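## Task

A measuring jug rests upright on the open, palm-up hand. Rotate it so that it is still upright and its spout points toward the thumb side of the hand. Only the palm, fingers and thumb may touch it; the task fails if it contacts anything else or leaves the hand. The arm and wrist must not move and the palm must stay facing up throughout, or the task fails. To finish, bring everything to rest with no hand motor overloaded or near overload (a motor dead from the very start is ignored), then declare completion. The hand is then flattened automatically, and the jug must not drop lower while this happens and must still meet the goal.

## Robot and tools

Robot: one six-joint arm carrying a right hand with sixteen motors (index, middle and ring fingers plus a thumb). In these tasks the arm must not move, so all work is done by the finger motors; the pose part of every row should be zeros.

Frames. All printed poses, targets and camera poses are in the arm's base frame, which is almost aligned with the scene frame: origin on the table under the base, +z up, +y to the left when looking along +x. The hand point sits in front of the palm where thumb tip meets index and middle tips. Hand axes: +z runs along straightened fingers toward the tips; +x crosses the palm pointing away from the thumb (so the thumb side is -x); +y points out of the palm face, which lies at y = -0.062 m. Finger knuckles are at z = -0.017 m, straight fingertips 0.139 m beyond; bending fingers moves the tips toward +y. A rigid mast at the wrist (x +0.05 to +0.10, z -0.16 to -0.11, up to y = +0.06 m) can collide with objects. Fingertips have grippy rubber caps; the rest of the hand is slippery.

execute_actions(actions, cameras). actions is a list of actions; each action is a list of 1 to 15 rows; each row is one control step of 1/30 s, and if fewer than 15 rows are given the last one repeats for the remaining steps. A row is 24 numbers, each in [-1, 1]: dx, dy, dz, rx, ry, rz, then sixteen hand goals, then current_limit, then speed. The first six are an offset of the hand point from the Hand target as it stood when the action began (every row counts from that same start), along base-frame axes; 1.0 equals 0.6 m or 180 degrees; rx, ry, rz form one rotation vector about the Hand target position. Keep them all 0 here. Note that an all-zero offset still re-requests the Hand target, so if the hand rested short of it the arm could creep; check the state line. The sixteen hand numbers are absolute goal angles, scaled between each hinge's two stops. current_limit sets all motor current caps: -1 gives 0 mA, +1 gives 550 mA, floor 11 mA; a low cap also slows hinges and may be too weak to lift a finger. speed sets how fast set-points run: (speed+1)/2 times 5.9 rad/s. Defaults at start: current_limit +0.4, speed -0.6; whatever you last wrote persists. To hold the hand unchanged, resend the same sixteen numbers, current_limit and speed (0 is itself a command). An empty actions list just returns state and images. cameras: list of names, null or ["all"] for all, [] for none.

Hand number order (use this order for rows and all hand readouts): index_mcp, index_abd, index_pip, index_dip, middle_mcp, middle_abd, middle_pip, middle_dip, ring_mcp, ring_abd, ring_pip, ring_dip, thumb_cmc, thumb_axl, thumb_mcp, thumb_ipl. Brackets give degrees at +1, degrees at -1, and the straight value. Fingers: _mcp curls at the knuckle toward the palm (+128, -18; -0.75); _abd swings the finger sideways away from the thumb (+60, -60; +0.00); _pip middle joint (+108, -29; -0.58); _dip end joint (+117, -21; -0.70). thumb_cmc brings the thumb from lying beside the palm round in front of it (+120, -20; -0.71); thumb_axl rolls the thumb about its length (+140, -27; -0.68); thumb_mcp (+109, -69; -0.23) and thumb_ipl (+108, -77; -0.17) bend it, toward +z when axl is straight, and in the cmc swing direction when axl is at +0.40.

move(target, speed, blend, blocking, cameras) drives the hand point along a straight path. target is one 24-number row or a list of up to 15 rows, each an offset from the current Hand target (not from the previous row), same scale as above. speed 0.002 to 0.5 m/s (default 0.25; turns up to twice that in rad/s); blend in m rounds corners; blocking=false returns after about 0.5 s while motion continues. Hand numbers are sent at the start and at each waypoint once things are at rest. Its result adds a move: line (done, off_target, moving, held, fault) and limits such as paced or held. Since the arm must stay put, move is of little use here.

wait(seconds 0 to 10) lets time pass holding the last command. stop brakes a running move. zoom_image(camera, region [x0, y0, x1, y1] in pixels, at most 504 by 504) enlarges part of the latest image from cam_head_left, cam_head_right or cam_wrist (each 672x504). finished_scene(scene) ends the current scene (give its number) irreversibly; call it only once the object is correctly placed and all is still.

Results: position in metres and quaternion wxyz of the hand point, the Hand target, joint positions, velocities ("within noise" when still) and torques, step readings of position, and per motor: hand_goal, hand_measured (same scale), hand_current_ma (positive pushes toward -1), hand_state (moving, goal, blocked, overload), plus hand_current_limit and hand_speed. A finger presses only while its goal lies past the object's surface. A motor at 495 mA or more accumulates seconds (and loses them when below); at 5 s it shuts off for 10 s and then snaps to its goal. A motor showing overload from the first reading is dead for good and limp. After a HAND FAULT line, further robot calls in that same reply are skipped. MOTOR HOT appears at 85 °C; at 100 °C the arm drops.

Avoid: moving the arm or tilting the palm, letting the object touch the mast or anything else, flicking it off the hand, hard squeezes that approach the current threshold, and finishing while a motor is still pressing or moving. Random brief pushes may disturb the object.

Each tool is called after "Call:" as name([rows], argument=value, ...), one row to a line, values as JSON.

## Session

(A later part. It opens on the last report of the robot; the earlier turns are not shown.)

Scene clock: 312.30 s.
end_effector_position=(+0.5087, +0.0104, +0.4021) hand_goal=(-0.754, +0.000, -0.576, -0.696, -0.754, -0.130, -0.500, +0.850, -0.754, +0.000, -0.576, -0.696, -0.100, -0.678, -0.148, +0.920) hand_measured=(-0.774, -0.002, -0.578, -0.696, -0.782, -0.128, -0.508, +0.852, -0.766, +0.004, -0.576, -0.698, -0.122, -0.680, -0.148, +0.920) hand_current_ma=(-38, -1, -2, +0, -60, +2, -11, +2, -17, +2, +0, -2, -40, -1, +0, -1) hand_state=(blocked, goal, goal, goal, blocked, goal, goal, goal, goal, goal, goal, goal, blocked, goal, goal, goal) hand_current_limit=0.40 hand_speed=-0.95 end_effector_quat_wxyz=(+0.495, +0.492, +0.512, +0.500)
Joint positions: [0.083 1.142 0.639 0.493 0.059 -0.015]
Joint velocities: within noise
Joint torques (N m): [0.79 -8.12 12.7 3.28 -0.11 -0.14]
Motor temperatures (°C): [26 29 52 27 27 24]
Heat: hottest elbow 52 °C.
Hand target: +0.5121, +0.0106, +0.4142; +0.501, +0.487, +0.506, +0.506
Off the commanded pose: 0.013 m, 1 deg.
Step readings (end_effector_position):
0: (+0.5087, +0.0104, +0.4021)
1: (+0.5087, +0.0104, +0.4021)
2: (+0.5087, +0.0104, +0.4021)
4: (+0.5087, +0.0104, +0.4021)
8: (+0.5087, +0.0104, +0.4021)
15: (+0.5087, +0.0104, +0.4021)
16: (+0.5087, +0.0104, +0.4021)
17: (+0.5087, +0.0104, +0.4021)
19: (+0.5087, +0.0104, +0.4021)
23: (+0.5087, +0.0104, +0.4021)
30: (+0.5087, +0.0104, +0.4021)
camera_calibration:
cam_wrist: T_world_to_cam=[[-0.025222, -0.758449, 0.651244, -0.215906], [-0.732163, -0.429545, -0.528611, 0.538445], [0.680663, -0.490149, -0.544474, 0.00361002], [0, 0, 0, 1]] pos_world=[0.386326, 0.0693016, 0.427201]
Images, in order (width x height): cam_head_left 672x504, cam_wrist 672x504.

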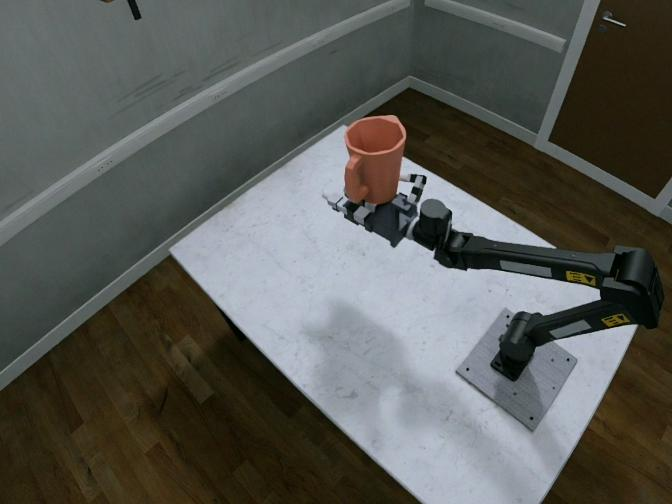

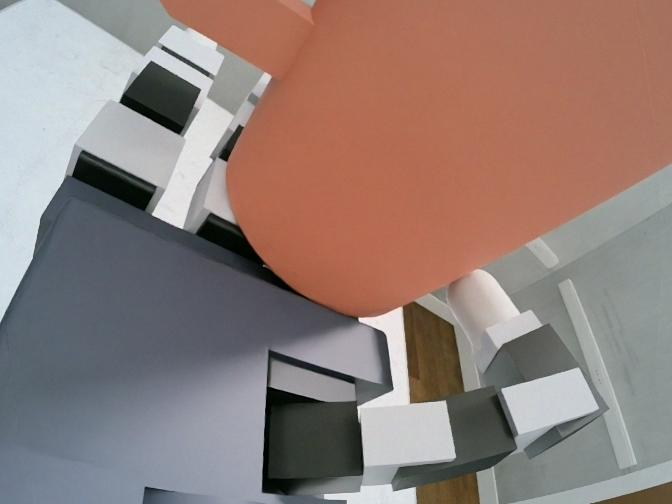

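Call:
execute_actions([
  [[0,0,0,0,0,0,-0.754,0,-0.576,-0.696,-0.754,-0.13,-0.5,0.85,-0.754,0.0,-0.576,-0.696,-0.06,-0.677,-0.147,0.921,0.4,-0.95]],
  [[0,0,0,0,0,0,-0.754,0,-0.576,-0.696,-0.754,-0.13,-0.5,0.85,-0.754,0.0,-0.576,-0.696,-0.03,-0.677,-0.147,0.921,0.4,-0.95]],
], cameras=["cam_head_left", "cam_wrist"])

Call:
zoom_image(camera="cam_head_left", region=[325, 110, 425, 230])

Scene clock: 314.03 s.
end_effector_position=(+0.5087, +0.0104, +0.4021) hand_goal=(-0.754, +0.000, -0.576, -0.696, -0.754, -0.130, -0.500, +0.850, -0.754, +0.000, -0.576, -0.696, -0.030, -0.678, -0.148, +0.920) hand_measured=(-0.774, -0.002, -0.578, -0.696, -0.782, -0.128, -0.508, +0.850, -0.766, +0.004, -0.576, -0.698, -0.062, -0.682, -0.150, +0.920) hand_current_ma=(-38, -1, -2, +0, -60, +2, -11, +0, -17, +2, +0, -2, -65, -5, -1, +0) hand_state=(blocked, goal, goal, goal, blocked, goal, goal, goal, goal, goal, goal, goal, blocked, goal, goal, goal) hand_current_limit=0.40 hand_speed=-0.95 end_effector_quat_wxyz=(+0.495, +0.492, +0.512, +0.500)
Joint positions: [0.083 1.142 0.639 0.493 0.059 -0.015]
Joint velocities: within noise
Joint torques (N m): [0.85 -8.23 12.68 3.28 -0.11 -0.14]
Motor temperatures (°C): [26 29 52 27 27 24]
Heat: hottest elbow 52 °C.
Hand target: +0.5121, +0.0106, +0.4142; +0.501, +0.487, +0.506, +0.506
Off the commanded pose: 0.013 m, 1 deg.
Step readings (end_effector_position):
0: (+0.5087, +0.0104, +0.4021)
1: (+0.5087, +0.0104, +0.4021)
2: (+0.5087, +0.0104, +0.4021)
4: (+0.5087, +0.0104, +0.4021)
8: (+0.5087, +0.0104, +0.4021)
15: (+0.5087, +0.0104, +0.4021)
16: (+0.5087, +0.0104, +0.4021)
17: (+0.5087, +0.0104, +0.4021)
19: (+0.5087, +0.0104, +0.4021)
23: (+0.5087, +0.0104, +0.4021)
30: (+0.5087, +0.0104, +0.4021)
camera_calibration:
cam_wrist: T_world_to_cam=[[-0.025222, -0.758449, 0.651244, -0.215906], [-0.732163, -0.429545, -0.528611, 0.538445], [0.680663, -0.490149, -0.544474, 0.00361002], [0, 0, 0, 1]] pos_world=[0.386326, 0.0693016, 0.427201]
Images, in order (width x height): cam_head_left 672x504, cam_wrist 672x504.

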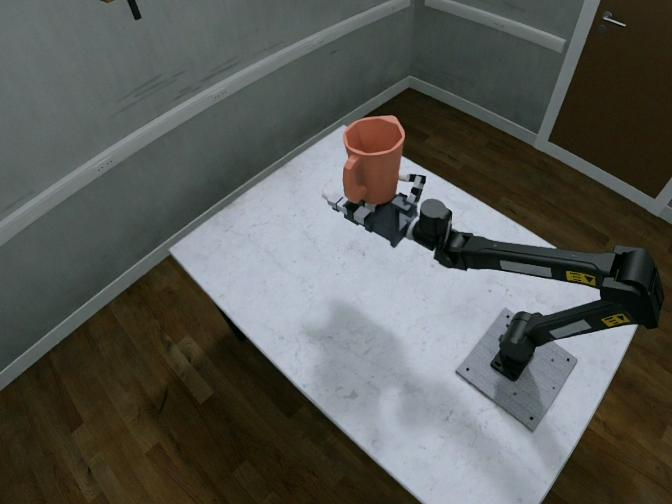

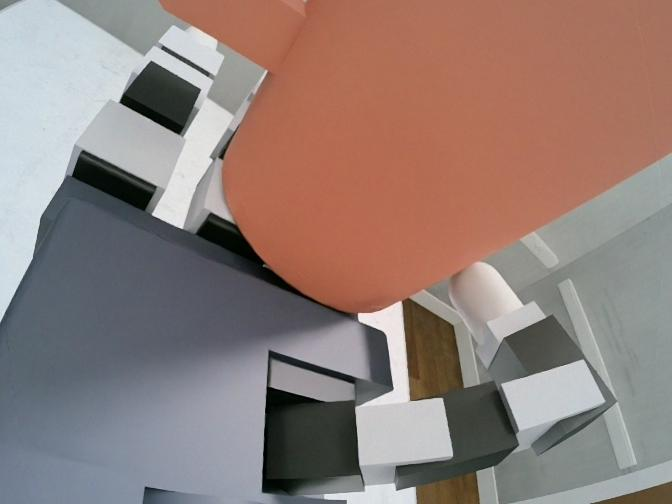

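Scaled by 4.200.

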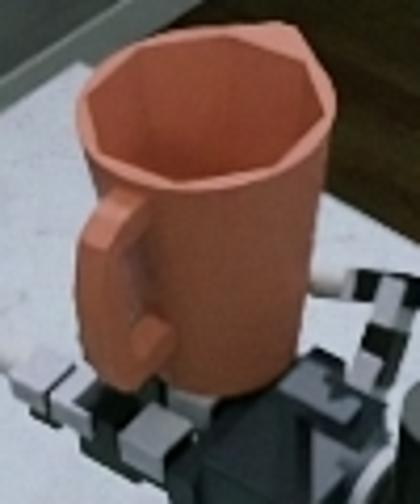

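Call:
execute_actions([
  [[0,0,0,0,0,0,-0.754,0,-0.576,-0.696,-0.754,-0.13,-0.5,0.85,-0.754,0.0,-0.576,-0.696,0.0,-0.677,-0.142,0.935,0.4,-0.95]],
  [[0,0,0,0,0,0,-0.754,0,-0.576,-0.696,-0.754,-0.13,-0.5,0.85,-0.754,0.0,-0.576,-0.696,0.03,-0.677,-0.135,0.95,0.4,-0.95]],
], cameras=["cam_head_left", "cam_head_right", "cam_wrist"])

Call:
zoom_image(camera="cam_head_left", region=[325, 110, 425, 230])

Call:
zoom_image(camera="cam_head_left", region=[335, 115, 405, 165])

Call:
zoom_image(camera="cam_head_right", region=[310, 110, 390, 160])

Scene clock: 316.17 s.
end_effector_position=(+0.5087, +0.0104, +0.4021) hand_goal=(-0.754, +0.000, -0.576, -0.696, -0.754, -0.130, -0.500, +0.850, -0.754, +0.000, -0.576, -0.696, +0.030, -0.678, -0.136, +0.950) hand_measured=(-0.774, -0.002, -0.578, -0.696, -0.788, -0.120, -0.518, +0.842, -0.766, +0.004, -0.576, -0.698, -0.018, -0.688, -0.150, +0.946) hand_current_ma=(-38, -1, -2, +0, -74, +10, -28, -10, -17, +2, +0, -2, -113, -15, -29, -4) hand_state=(blocked, goal, goal, goal, blocked, goal, goal, goal, goal, goal, goal, goal, blocked, goal, goal, goal) hand_current_limit=0.40 hand_speed=-0.95 end_effector_quat_wxyz=(+0.495, +0.492, +0.512, +0.500)
Joint positions: [0.083 1.142 0.639 0.493 0.059 -0.015]
Joint velocities: within noise
Joint torques (N m): [0.85 -8.12 12.7 3.26 -0.11 -0.13]
Motor temperatures (°C): [26 29 52 27 27 24]
Heat: hottest elbow 52 °C.
Hand target: +0.5121, +0.0106, +0.4142; +0.501, +0.487, +0.506, +0.506
Off the commanded pose: 0.013 m, 1 deg.
Step readings (end_effector_position):
0: (+0.5087, +0.0104, +0.4021)
1: (+0.5087, +0.0104, +0.4021)
2: (+0.5087, +0.0104, +0.4021)
4: (+0.5087, +0.0104, +0.4021)
8: (+0.5087, +0.0104, +0.4021)
15: (+0.5087, +0.0104, +0.4021)
16: (+0.5087, +0.0104, +0.4021)
17: (+0.5087, +0.0104, +0.4021)
19: (+0.5087, +0.0104, +0.4021)
23: (+0.5087, +0.0104, +0.4021)
30: (+0.5087, +0.0104, +0.4021)
camera_calibration:
cam_wrist: T_world_to_cam=[[-0.025222, -0.758449, 0.651244, -0.215906], [-0.732163, -0.429545, -0.528611, 0.538445], [0.680663, -0.490149, -0.544474, 0.00361002], [0, 0, 0, 1]] pos_world=[0.386326, 0.0693016, 0.427201]

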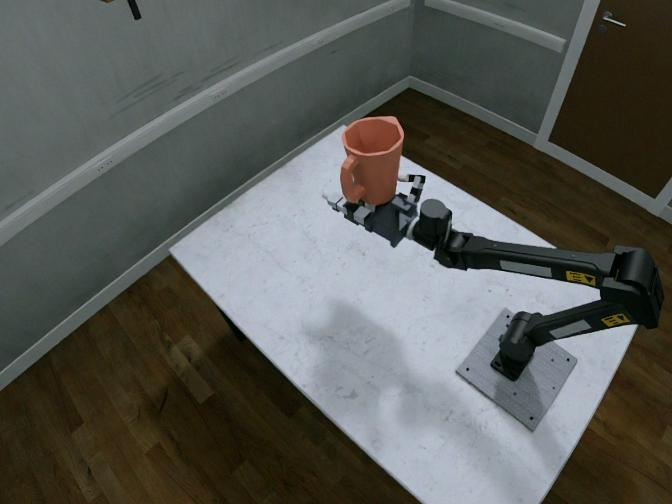

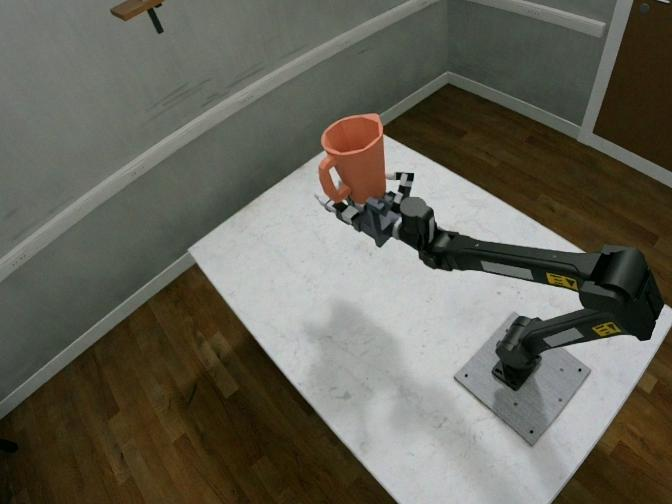

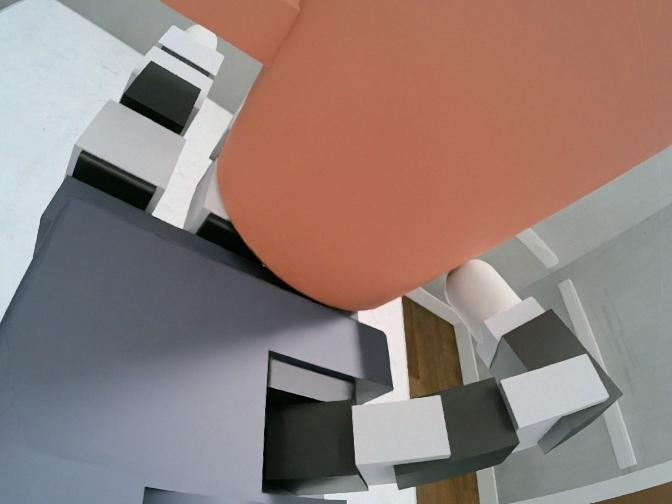

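Scaled by 4.200.

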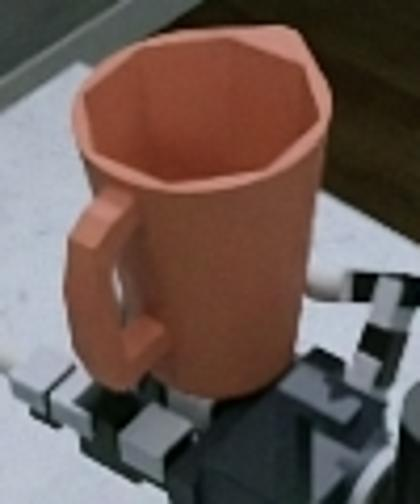

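Scaled by 7.200.

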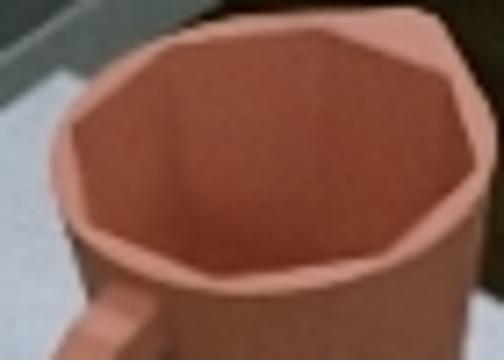

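Scaled by 6.300.

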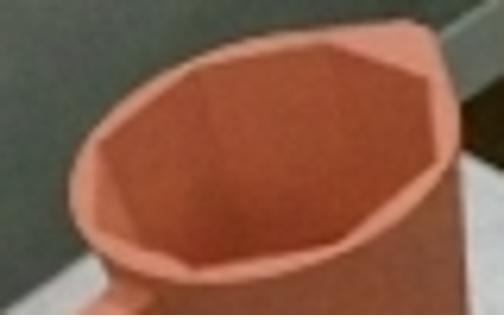

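Call:
execute_actions([
  [[0,0,0,0,0,0,-0.754,0,-0.576,-0.696,-0.754,-0.13,-0.5,0.845,-0.754,0.0,-0.576,-0.696,0.06,-0.677,-0.13,0.96,0.4,-0.95]],
  [[0,0,0,0,0,0,-0.754,0,-0.576,-0.696,-0.754,-0.13,-0.5,0.84,-0.754,0.0,-0.576,-0.696,0.085,-0.677,-0.125,0.97,0.4,-0.95]],
], cameras=["cam_head_left", "cam_head_right", "cam_wrist"])

Call:
zoom_image(camera="cam_head_left", region=[325, 110, 425, 230])

Call:
zoom_image(camera="cam_head_left", region=[335, 115, 405, 165])

Call:
zoom_image(camera="cam_head_right", region=[310, 110, 390, 160])

Scene clock: 321.43 s.
end_effector_position=(+0.5087, +0.0104, +0.4021) hand_goal=(-0.754, +0.000, -0.576, -0.696, -0.754, -0.130, -0.500, +0.840, -0.754, +0.000, -0.576, -0.696, +0.084, -0.678, -0.126, +0.970) hand_measured=(-0.774, -0.002, -0.578, -0.696, -0.794, -0.116, -0.526, +0.826, -0.766, +0.004, -0.576, -0.698, +0.030, -0.690, -0.150, +0.966) hand_current_ma=(-38, -1, -2, +0, -92, +18, -47, -20, -17, +2, +0, -2, -135, -19, -61, -7) hand_state=(blocked, goal, goal, goal, blocked, goal, blocked, goal, goal, goal, goal, goal, blocked, goal, blocked, goal) hand_current_limit=0.40 hand_speed=-0.95 end_effector_quat_wxyz=(+0.495, +0.492, +0.512, +0.500)
Joint positions: [0.083 1.142 0.639 0.493 0.059 -0.015]
Joint velocities: within noise
Joint torques (N m): [0.85 -8.23 12.7 3.28 -0.11 -0.13]
Motor temperatures (°C): [26 29 52 27 27 24]
Heat: hottest elbow 52 °C.
Hand target: +0.5122, +0.0106, +0.4142; +0.501, +0.487, +0.506, +0.506
Off the commanded pose: 0.013 m, 1 deg.
Step readings (end_effector_position):
0: (+0.5087, +0.0104, +0.4021)
1: (+0.5087, +0.0104, +0.4021)
2: (+0.5087, +0.0104, +0.4021)
4: (+0.5087, +0.0104, +0.4021)
8: (+0.5087, +0.0104, +0.4021)
15: (+0.5087, +0.0104, +0.4021)
16: (+0.5087, +0.0104, +0.4021)
17: (+0.5087, +0.0104, +0.4021)
19: (+0.5087, +0.0104, +0.4021)
23: (+0.5087, +0.0104, +0.4021)
30: (+0.5087, +0.0104, +0.4021)
camera_calibration:
cam_wrist: T_world_to_cam=[[-0.025222, -0.758449, 0.651244, -0.215906], [-0.732163, -0.429545, -0.528611, 0.538445], [0.680663, -0.490149, -0.544474, 0.00361002], [0, 0, 0, 1]] pos_world=[0.386326, 0.0693016, 0.427201]

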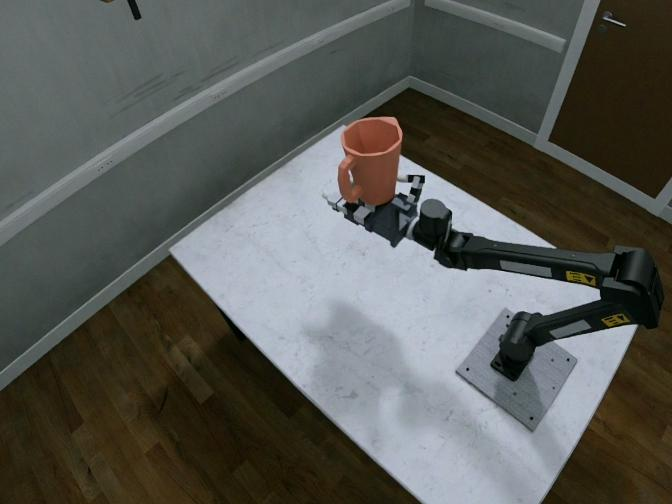

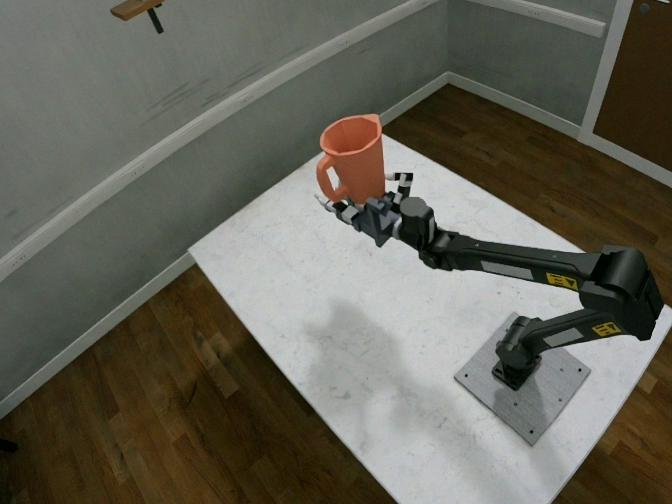

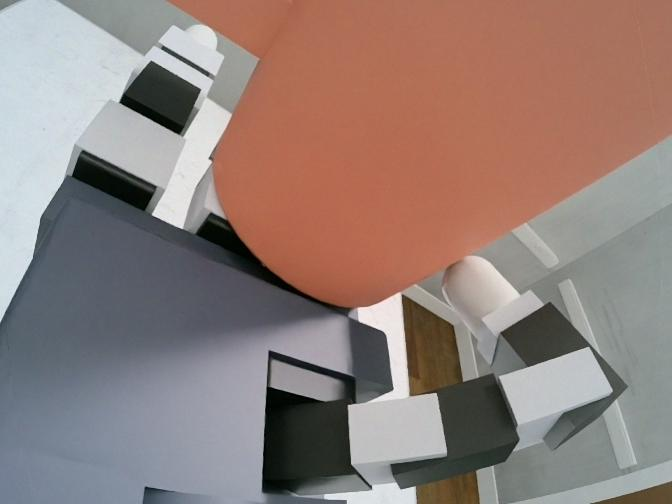

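Scaled by 4.200.

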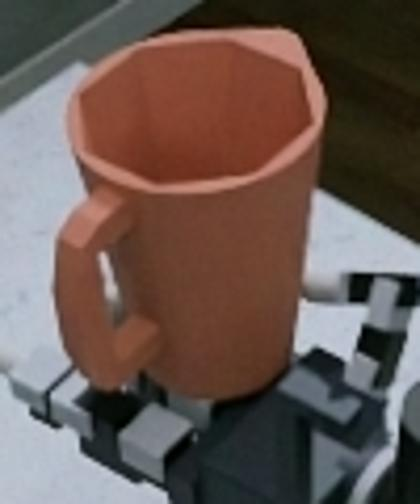

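Scaled by 7.200.

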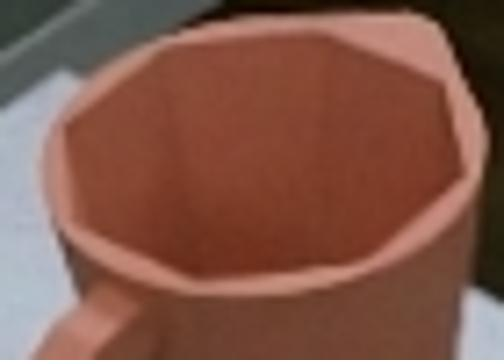

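Scaled by 6.300.

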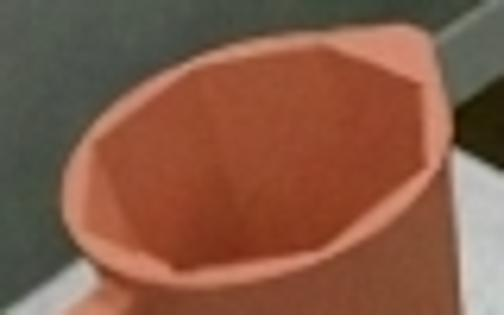

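Call:
execute_actions([
  [[0,0,0,0,0,0,-0.754,0,-0.576,-0.696,-0.754,-0.13,-0.5,0.835,-0.754,0.0,-0.576,-0.696,0.05,-0.677,-0.13,0.97,0.4,-0.96]],
  [[0,0,0,0,0,0,-0.754,0,-0.576,-0.696,-0.754,-0.13,-0.5,0.83,-0.754,0.0,-0.576,-0.696,0.02,-0.677,-0.135,0.97,0.4,-0.96]],
  [[0,0,0,0,0,0,-0.754,0,-0.576,-0.696,-0.754,-0.13,-0.5,0.82,-0.754,0.0,-0.576,-0.696,-0.01,-0.677,-0.14,0.97,0.4,-0.96]],
  [[0,0,0,0,0,0,-0.754,0,-0.576,-0.696,-0.754,-0.13,-0.5,0.81,-0.754,0.0,-0.576,-0.696,-0.04,-0.677,-0.147,0.97,0.4,-0.96]],
], cameras=["cam_head_left", "cam_head_right", "cam_wrist"])

Call:
zoom_image(camera="cam_head_left", region=[325, 110, 425, 230])

Call:
zoom_image(camera="cam_head_right", region=[310, 110, 410, 230])

Scene clock: 327.50 s.
end_effector_position=(+0.5087, +0.0104, +0.4021) hand_goal=(-0.754, +0.000, -0.576, -0.696, -0.754, -0.130, -0.500, +0.810, -0.754, +0.000, -0.576, -0.696, -0.040, -0.678, -0.148, +0.970) hand_measured=(-0.774, -0.002, -0.578, -0.696, -0.786, -0.126, -0.514, +0.812, -0.766, +0.004, -0.576, -0.698, -0.044, -0.682, -0.148, +0.970) hand_current_ma=(-38, -1, -2, +0, -68, +3, -19, +1, -17, +2, +0, -2, -4, -6, +0, -1) hand_state=(blocked, goal, goal, goal, blocked, goal, goal, goal, goal, goal, goal, goal, goal, goal, goal, goal) hand_current_limit=0.40 hand_speed=-0.96 end_effector_quat_wxyz=(+0.495, +0.492, +0.512, +0.500)
Joint positions: [0.083 1.142 0.639 0.493 0.059 -0.015]
Joint velocities: within noise
Joint torques (N m): [0.73 -8.23 12.7 3.25 -0.11 -0.13]
Motor temperatures (°C): [26 29 52 27 27 24]
Heat: hottest elbow 52 °C.
Hand target: +0.5121, +0.0106, +0.4142; +0.501, +0.487, +0.506, +0.506
Off the commanded pose: 0.013 m, 1 deg.
Step readings (end_effector_position):
0: (+0.5087, +0.0104, +0.4021)
1: (+0.5087, +0.0104, +0.4021)
2: (+0.5087, +0.0104, +0.4021)
4: (+0.5087, +0.0104, +0.4021)
8: (+0.5087, +0.0104, +0.4021)
15: (+0.5087, +0.0104, +0.4021)
16: (+0.5087, +0.0104, +0.4021)
17: (+0.5087, +0.0104, +0.4021)
19: (+0.5087, +0.0104, +0.4021)
23: (+0.5087, +0.0104, +0.4021)
30: (+0.5087, +0.0104, +0.4021)
31: (+0.5087, +0.0104, +0.4021)
32: (+0.5087, +0.0104, +0.4021)
34: (+0.5087, +0.0104, +0.4021)
38: (+0.5087, +0.0104, +0.4021)
45: (+0.5087, +0.0104, +0.4021)
46: (+0.5087, +0.0104, +0.4021)
47: (+0.5087, +0.0104, +0.4021)
49: (+0.5087, +0.0104, +0.4021)
53: (+0.5087, +0.0104, +0.4021)
60: (+0.5087, +0.0104, +0.4021)
camera_calibration:
cam_wrist: T_world_to_cam=[[-0.025222, -0.758449, 0.651244, -0.215906], [-0.732163, -0.429545, -0.528611, 0.538445], [0.680663, -0.490149, -0.544474, 0.00361002], [0, 0, 0, 1]] pos_world=[0.386326, 0.0693016, 0.427201]

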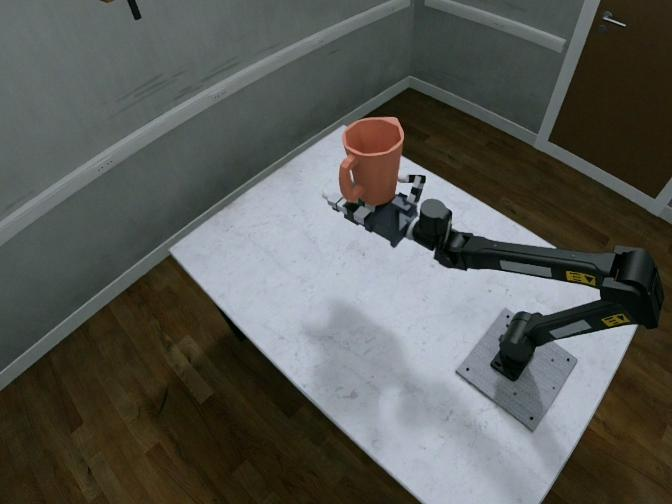

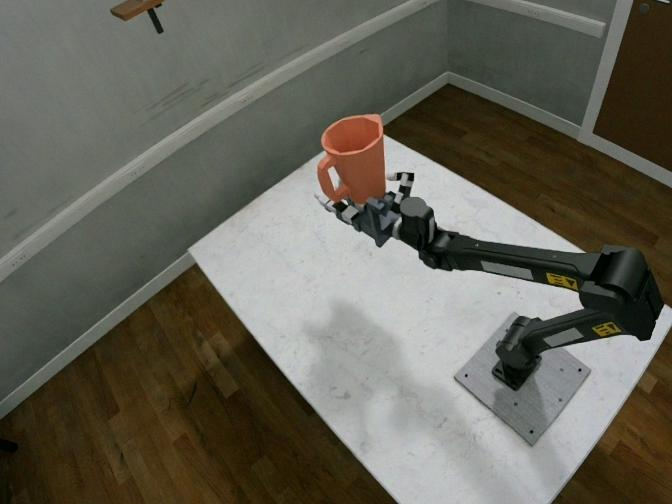

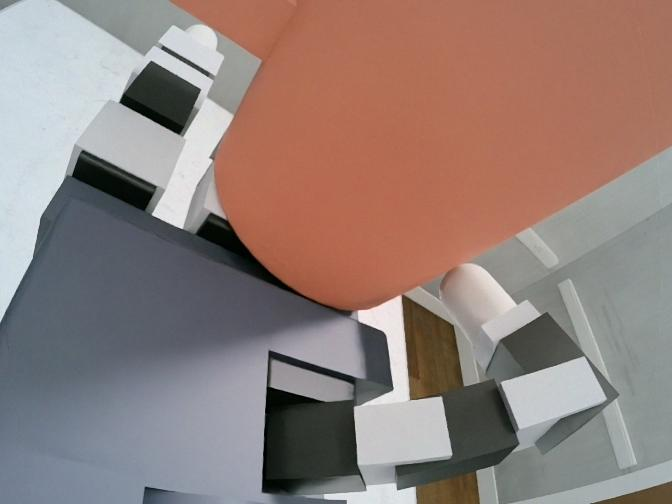

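Scaled by 4.200.

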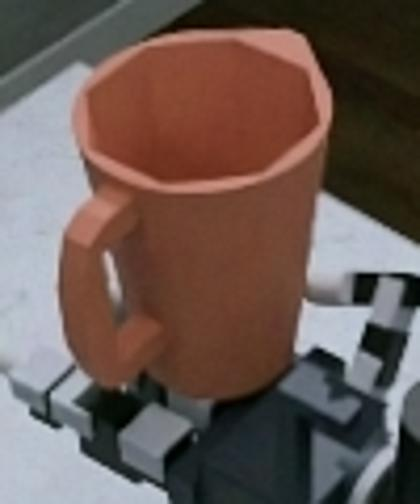

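Scaled by 4.200.

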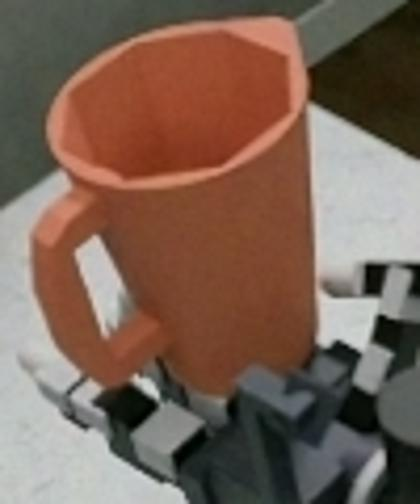

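Call:
execute_actions([
  [[0,0,0,0,0,0,-0.754,0,-0.576,-0.696,-0.754,-0.13,-0.5,0.77,-0.754,0.0,-0.576,-0.696,-0.08,-0.677,-0.147,0.97,0.4,-0.96]],
  [[0,0,0,0,0,0,-0.754,0,-0.576,-0.696,-0.754,-0.13,-0.5,0.73,-0.754,0.0,-0.576,-0.696,-0.12,-0.677,-0.147,0.95,0.4,-0.96]],
  [[0,0,0,0,0,0,-0.754,0,-0.576,-0.696,-0.754,-0.13,-0.5,0.67,-0.754,0.0,-0.576,-0.696,-0.18,-0.677,-0.147,0.95,0.4,-0.95]],
], cameras=["cam_head_left", "cam_head_right", "cam_wrist"])

Call:
zoom_image(camera="cam_head_left", region=[325, 110, 425, 230])

Call:
zoom_image(camera="cam_head_left", region=[335, 115, 405, 165])

Call:
zoom_image(camera="cam_head_right", region=[310, 110, 390, 160])

Scene clock: 330.43 s.
end_effector_position=(+0.5087, +0.0104, +0.4021) hand_goal=(-0.754, +0.000, -0.576, -0.696, -0.754, -0.130, -0.500, +0.670, -0.754, +0.000, -0.576, -0.696, -0.180, -0.678, -0.148, +0.950) hand_measured=(-0.774, -0.002, -0.578, -0.696, -0.786, -0.126, -0.510, +0.672, -0.766, +0.004, -0.576, -0.698, -0.186, -0.682, -0.148, +0.954) hand_current_ma=(-38, -1, -2, +0, -68, +3, -13, +2, -17, +2, +0, -2, -6, -6, +0, +5) hand_state=(blocked, goal, goal, goal, blocked, goal, goal, goal, goal, goal, goal, goal, goal, goal, goal, goal) hand_current_limit=0.40 hand_speed=-0.95 end_effector_quat_wxyz=(+0.495, +0.492, +0.512, +0.500)
Joint positions: [0.083 1.142 0.639 0.493 0.059 -0.015]
Joint velocities: within noise
Joint torques (N m): [0.79 -8.18 12.68 3.25 -0.11 -0.14]
Motor temperatures (°C): [26 29 52 27 27 24]
Heat: hottest elbow 52 °C.
Hand target: +0.5121, +0.0106, +0.4142; +0.501, +0.487, +0.506, +0.506
Off the commanded pose: 0.013 m, 1 deg.
Step readings (end_effector_position):
0: (+0.5087, +0.0104, +0.4021)
1: (+0.5087, +0.0104, +0.4021)
2: (+0.5087, +0.0104, +0.4021)
4: (+0.5087, +0.0104, +0.4021)
8: (+0.5087, +0.0104, +0.4021)
15: (+0.5087, +0.0104, +0.4021)
16: (+0.5087, +0.0104, +0.4021)
17: (+0.5087, +0.0104, +0.4021)
19: (+0.5087, +0.0104, +0.4021)
23: (+0.5087, +0.0104, +0.4021)
30: (+0.5087, +0.0104, +0.4021)
31: (+0.5087, +0.0104, +0.4021)
32: (+0.5087, +0.0104, +0.4021)
34: (+0.5087, +0.0104, +0.4021)
38: (+0.5087, +0.0104, +0.4021)
45: (+0.5087, +0.0104, +0.4021)
camera_calibration:
cam_wrist: T_world_to_cam=[[-0.025222, -0.758449, 0.651244, -0.215906], [-0.732163, -0.429545, -0.528611, 0.538445], [0.680663, -0.490149, -0.544474, 0.00361002], [0, 0, 0, 1]] pos_world=[0.386326, 0.0693016, 0.427201]

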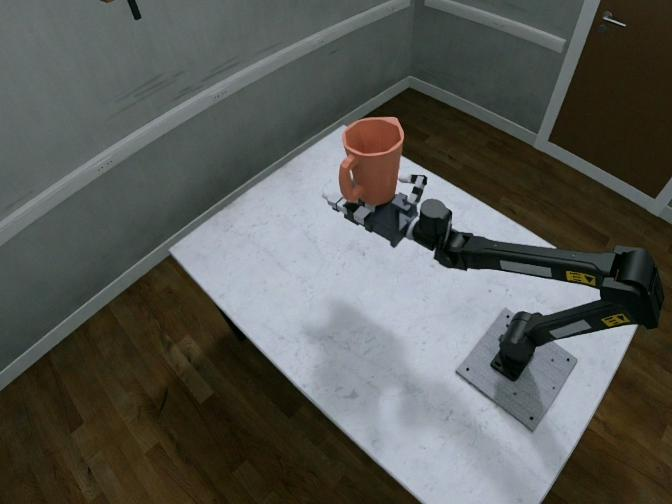

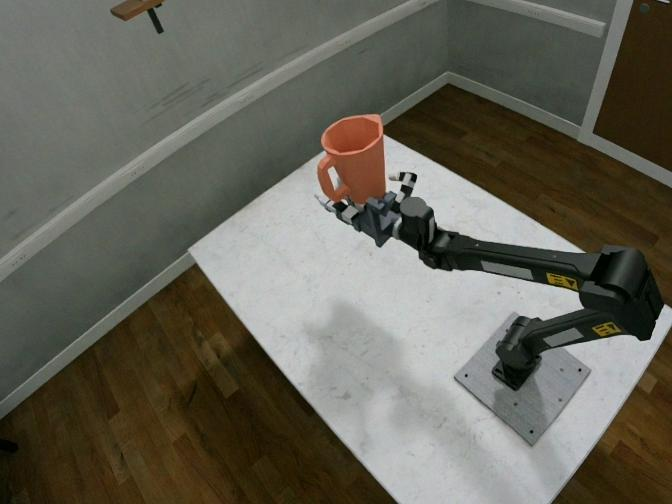

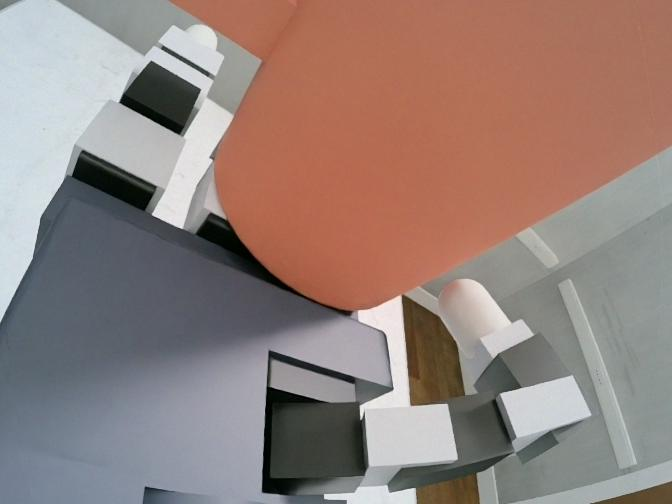

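Scaled by 4.200.

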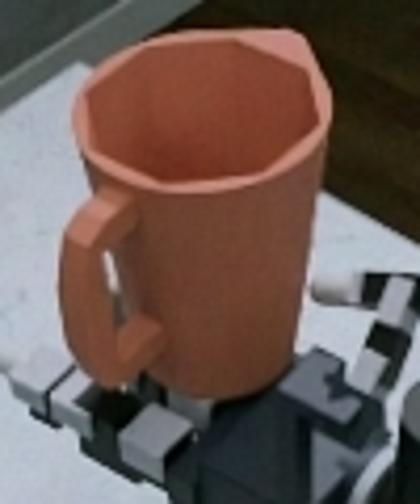

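Scaled by 7.200.

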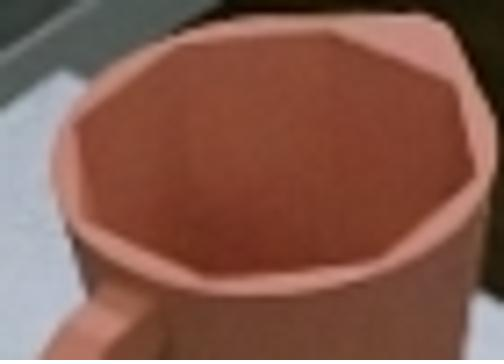

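Scaled by 6.300.

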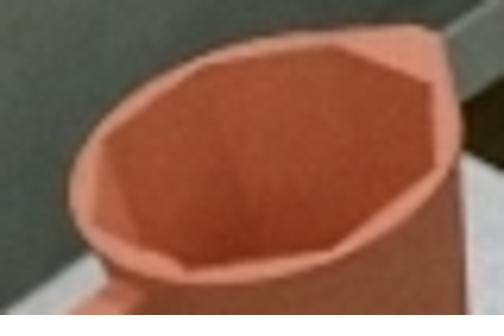

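Call:
execute_actions([
  [[0,0,0,0,0,0,-0.754,0,-0.576,-0.696,-0.754,-0.13,-0.5,0.5,-0.754,0.0,-0.576,-0.696,-0.214,-0.677,-0.147,0.8,0.4,-0.88]],
  [[0,0,0,0,0,0,-0.754,0,-0.576,-0.696,-0.754,-0.13,-0.5,0.3,-0.754,0.0,-0.576,-0.696,-0.214,-0.677,-0.147,0.6,0.4,-0.88]],
  [[0,0,0,0,0,0,-0.754,0,-0.576,-0.696,-0.754,-0.13,-0.5,0.1,-0.754,0.0,-0.576,-0.696,-0.214,-0.677,-0.17,0.4,0.4,-0.88]],
  [[0,0,0,0,0,0,-0.754,0,-0.576,-0.696,-0.754,-0.13,-0.5,-0.1,-0.754,0.0,-0.576,-0.696,-0.3,-0.677,-0.2,0.2,0.4,-0.88]],
  [[0,0,0,0,0,0,-0.754,0,-0.576,-0.696,-0.754,-0.13,-0.5,-0.3,-0.754,0.0,-0.576,-0.696,-0.45,-0.677,-0.23,0.0,0.4,-0.88]],
  [[0,0,0,0,0,0,-0.754,0,-0.576,-0.696,-0.754,-0.13,-0.5,-0.5,-0.754,0.0,-0.576,-0.696,-0.6,-0.677,-0.23,-0.17,0.4,-0.88]],
  [[0,0,0,0,0,0,-0.754,0,-0.576,-0.696,-0.754,-0.13,-0.5,-0.696,-0.754,0.0,-0.576,-0.696,-0.71,-0.68,-0.23,-0.17,0.4,-0.88]],
  [[0,0,0,0,0,0,-0.754,0,-0.576,-0.696,-0.754,-0.13,-0.5,-0.696,-0.754,0.0,-0.576,-0.696,-0.71,-0.68,-0.23,-0.17,0.4,-0.88]],
], cameras=["cam_head_left", "cam_head_right", "cam_wrist"])

Call:
zoom_image(camera="cam_head_left", region=[325, 110, 425, 230])

Scene clock: 340.47 s.
end_effector_position=(+0.5087, +0.0104, +0.4021) hand_goal=(-0.754, +0.000, -0.576, -0.696, -0.754, -0.130, -0.500, -0.696, -0.754, +0.000, -0.576, -0.696, -0.710, -0.680, -0.230, -0.170) hand_measured=(-0.774, -0.002, -0.578, -0.696, -0.786, -0.126, -0.510, -0.694, -0.766, +0.004, -0.576, -0.698, -0.720, -0.682, -0.228, -0.168) hand_current_ma=(-38, -1, -2, +0, -68, +3, -13, +1, -17, +2, +0, -2, -14, -2, +2, +2) hand_state=(blocked, goal, goal, goal, blocked, goal, goal, goal, goal, goal, goal, goal, goal, goal, goal, goal) hand_current_limit=0.40 hand_speed=-0.88 end_effector_quat_wxyz=(+0.495, +0.492, +0.512, +0.500)
Joint positions: [0.083 1.142 0.639 0.493 0.059 -0.015]
Joint velocities: within noise
Joint torques (N m): [0.85 -8.18 12.7 3.26 -0.11 -0.17]
Motor temperatures (°C): [26 29 52 27 27 24]
Heat: hottest elbow 52 °C.
Hand target: +0.5121, +0.0106, +0.4142; +0.501, +0.487, +0.506, +0.506
Off the commanded pose: 0.013 m, 1 deg.
Step readings (end_effector_position):
0: (+0.5087, +0.0104, +0.4021)
1: (+0.5087, +0.0104, +0.4021)
2: (+0.5087, +0.0104, +0.4021)
4: (+0.5087, +0.0104, +0.4021)
8: (+0.5087, +0.0104, +0.4021)
15: (+0.5087, +0.0104, +0.4021)
16: (+0.5087, +0.0104, +0.4021)
17: (+0.5087, +0.0104, +0.4021)
19: (+0.5087, +0.0104, +0.4021)
23: (+0.5087, +0.0104, +0.4021)
30: (+0.5087, +0.0104, +0.4021)
31: (+0.5087, +0.0104, +0.4021)
32: (+0.5087, +0.0104, +0.4021)
34: (+0.5087, +0.0104, +0.4021)
38: (+0.5087, +0.0104, +0.4021)
45: (+0.5087, +0.0104, +0.4021)
46: (+0.5087, +0.0104, +0.4021)
47: (+0.5087, +0.0104, +0.4021)
49: (+0.5087, +0.0104, +0.4021)
53: (+0.5087, +0.0104, +0.4021)
60: (+0.5087, +0.0104, +0.4021)
61: (+0.5087, +0.0104, +0.4021)
62: (+0.5087, +0.0104, +0.4021)
64: (+0.5087, +0.0104, +0.4021)
68: (+0.5087, +0.0104, +0.4021)
75: (+0.5087, +0.0104, +0.4021)
76: (+0.5087, +0.0104, +0.4021)
77: (+0.5087, +0.0104, +0.4021)
79: (+0.5087, +0.0104, +0.4021)
83: (+0.5087, +0.0104, +0.4021)
90: (+0.5087, +0.0104, +0.4021)
91: (+0.5087, +0.0104, +0.4021)
92: (+0.5087, +0.0104, +0.4021)
94: (+0.5087, +0.0104, +0.4021)
98: (+0.5087, +0.0104, +0.4021)
105: (+0.5087, +0.0104, +0.4021)
106: (+0.5087, +0.0104, +0.4021)
107: (+0.5087, +0.0104, +0.4021)
109: (+0.5087, +0.0104, +0.4021)
113: (+0.5087, +0.0104, +0.4021)
120: (+0.5087, +0.0104, +0.4021)
camera_calibration:
cam_wrist: T_world_to_cam=[[-0.025222, -0.758449, 0.651244, -0.215906], [-0.732163, -0.429545, -0.528611, 0.538445], [0.680663, -0.490149, -0.544474, 0.00361002], [0, 0, 0, 1]] pos_world=[0.386326, 0.0693016, 0.427201]

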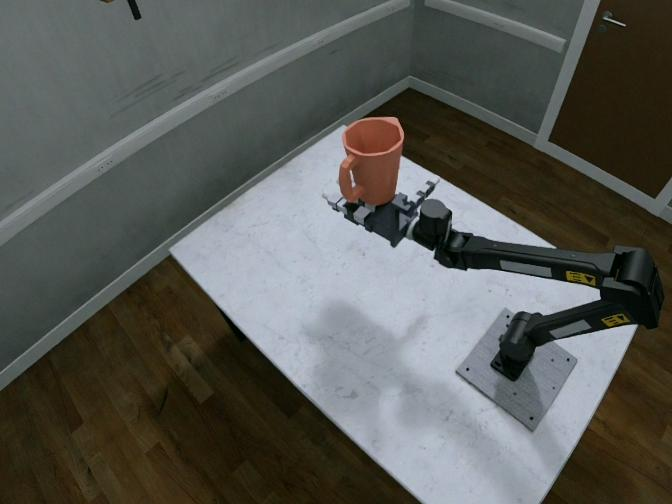

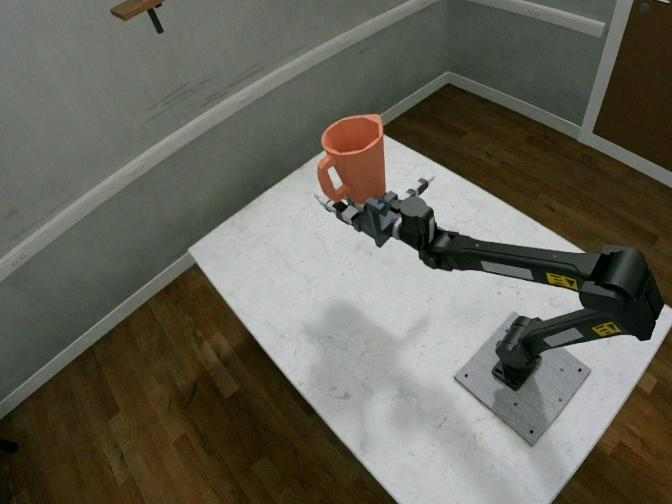

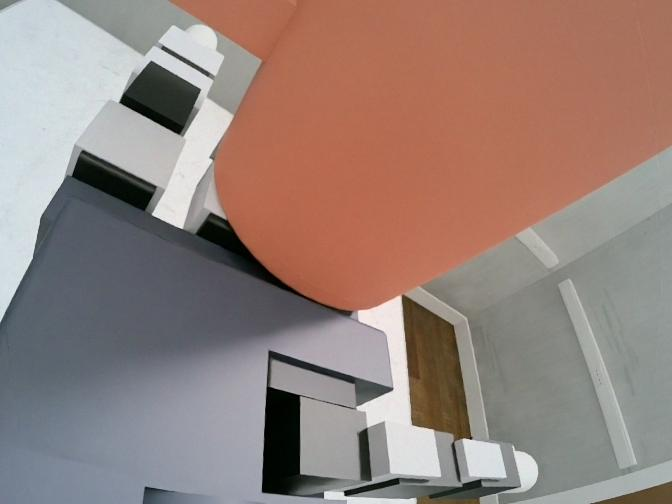

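Scaled by 4.200.

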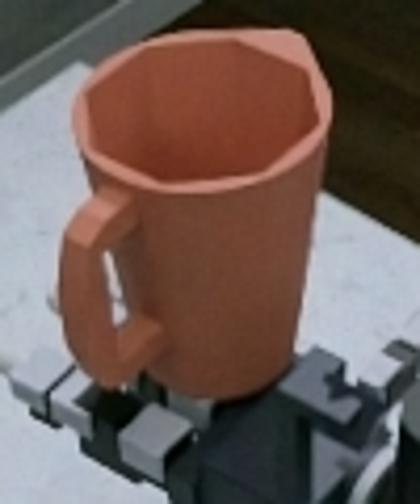

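Call:
execute_actions([
  [[0,0,0,0,0,0,-0.754,0,-0.576,-0.696,-0.754,-0.1,-0.54,-0.696,-0.754,0.0,-0.576,-0.696,-0.71,-0.68,-0.23,-0.17,0.4,-0.96]],
  [[0,0,0,0,0,0,-0.754,0,-0.576,-0.696,-0.754,-0.06,-0.576,-0.696,-0.754,0.0,-0.576,-0.696,-0.71,-0.68,-0.23,-0.17,0.4,-0.96]],
  [[0,0,0,0,0,0,-0.754,0,-0.576,-0.696,-0.754,0.0,-0.576,-0.696,-0.754,0.0,-0.576,-0.696,-0.71,-0.68,-0.23,-0.17,0.4,-0.96]],
  [[0,0,0,0,0,0,-0.754,0,-0.576,-0.696,-0.754,0.0,-0.576,-0.696,-0.754,0.0,-0.576,-0.696,-0.71,-0.68,-0.23,-0.17,0.4,-0.96]],
], cameras=["cam_head_left", "cam_head_right", "cam_wrist"])

Call:
zoom_image(camera="cam_head_left", region=[325, 110, 425, 230])

Call:
zoom_image(camera="cam_head_left", region=[335, 115, 405, 165])

Call:
zoom_image(camera="cam_head_right", region=[310, 110, 390, 160])

Call:
zoom_image(camera="cam_head_right", region=[310, 110, 410, 230])

Scene clock: 343.50 s.
end_effector_position=(+0.5087, +0.0104, +0.4021) hand_goal=(-0.754, +0.000, -0.576, -0.696, -0.754, +0.000, -0.576, -0.696, -0.754, +0.000, -0.576, -0.696, -0.710, -0.680, -0.230, -0.170) hand_measured=(-0.774, -0.002, -0.578, -0.696, -0.786, -0.004, -0.576, -0.694, -0.766, +0.004, -0.576, -0.698, -0.720, -0.682, -0.228, -0.168) hand_current_ma=(-38, -1, -2, +0, -68, -2, +0, +1, -17, +2, +0, -2, -14, -2, +2, +2) hand_state=(blocked, goal, goal, goal, blocked, goal, goal, goal, goal, goal, goal, goal, goal, goal, goal, goal) hand_current_limit=0.40 hand_speed=-0.96 end_effector_quat_wxyz=(+0.495, +0.492, +0.512, +0.500)
Joint positions: [0.083 1.142 0.639 0.493 0.059 -0.015]
Joint velocities: within noise
Joint torques (N m): [0.85 -8.18 12.68 3.26 -0.11 -0.17]
Motor temperatures (°C): [26 29 52 27 27 24]
Heat: hottest elbow 52 °C.
Hand target: +0.5121, +0.0106, +0.4142; +0.501, +0.487, +0.506, +0.506
Off the commanded pose: 0.013 m, 1 deg.
Step readings (end_effector_position):
0: (+0.5087, +0.0104, +0.4021)
1: (+0.5087, +0.0104, +0.4021)
2: (+0.5087, +0.0104, +0.4021)
4: (+0.5087, +0.0104, +0.4021)
8: (+0.5087, +0.0104, +0.4021)
15: (+0.5087, +0.0104, +0.4021)
16: (+0.5087, +0.0104, +0.4021)
17: (+0.5087, +0.0104, +0.4021)
19: (+0.5087, +0.0104, +0.4021)
23: (+0.5087, +0.0104, +0.4021)
30: (+0.5087, +0.0104, +0.4021)
31: (+0.5087, +0.0104, +0.4021)
32: (+0.5087, +0.0104, +0.4021)
34: (+0.5087, +0.0104, +0.4021)
38: (+0.5087, +0.0104, +0.4021)
45: (+0.5087, +0.0104, +0.4021)
46: (+0.5087, +0.0104, +0.4021)
47: (+0.5087, +0.0104, +0.4021)
49: (+0.5087, +0.0104, +0.4021)
53: (+0.5087, +0.0104, +0.4021)
60: (+0.5087, +0.0104, +0.4021)
camera_calibration:
cam_wrist: T_world_to_cam=[[-0.025222, -0.758449, 0.651244, -0.215906], [-0.732163, -0.429545, -0.528611, 0.538445], [0.680663, -0.490149, -0.544474, 0.00361002], [0, 0, 0, 1]] pos_world=[0.386326, 0.0693016, 0.427201]

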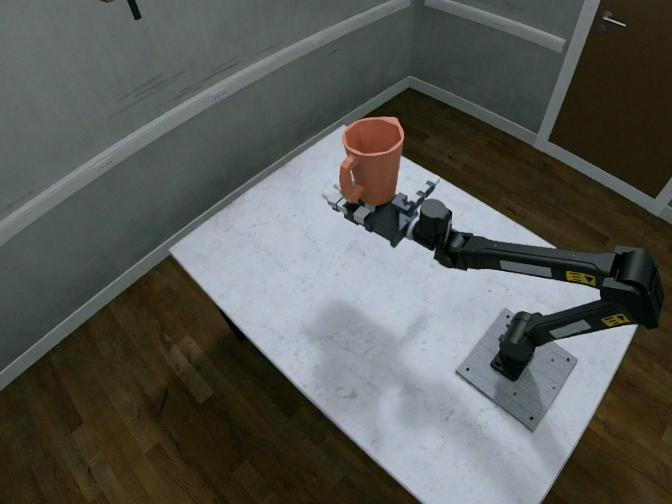

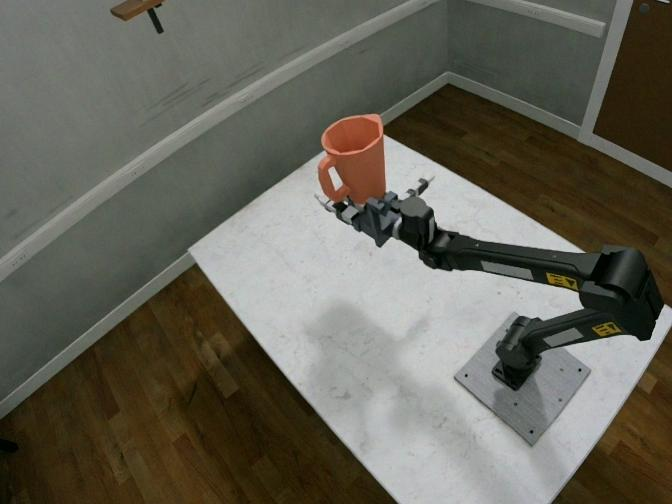

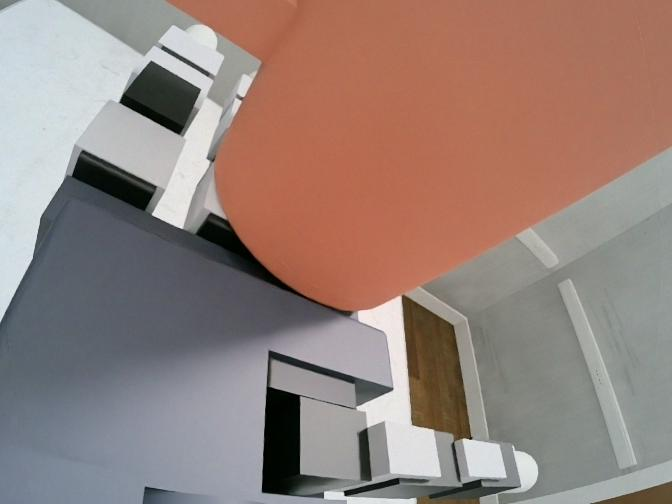

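Scaled by 4.200.

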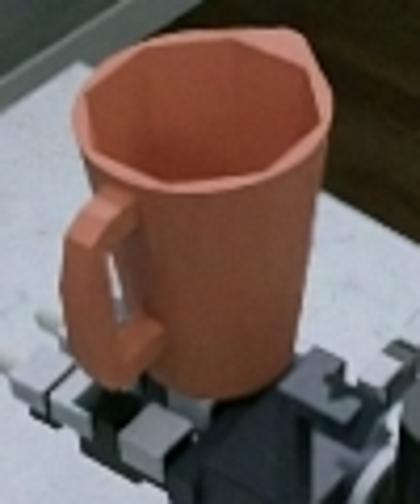

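Scaled by 7.200.

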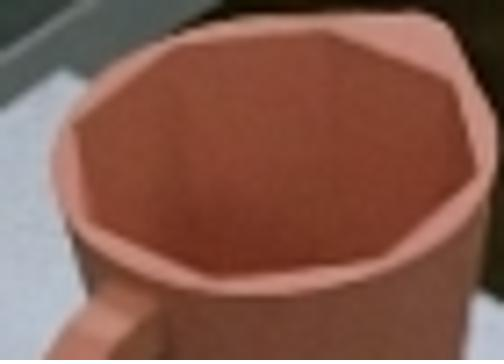

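Scaled by 6.300.

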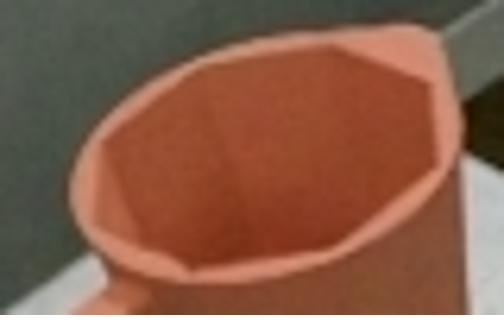

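Scaled by 4.200.

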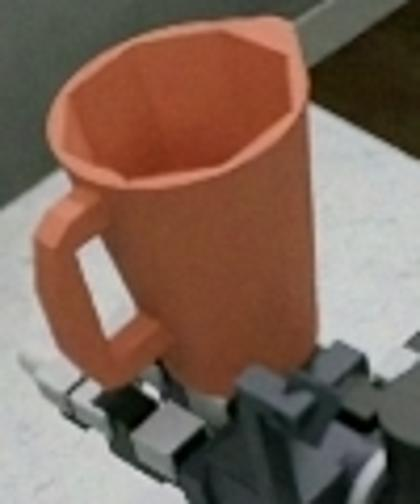

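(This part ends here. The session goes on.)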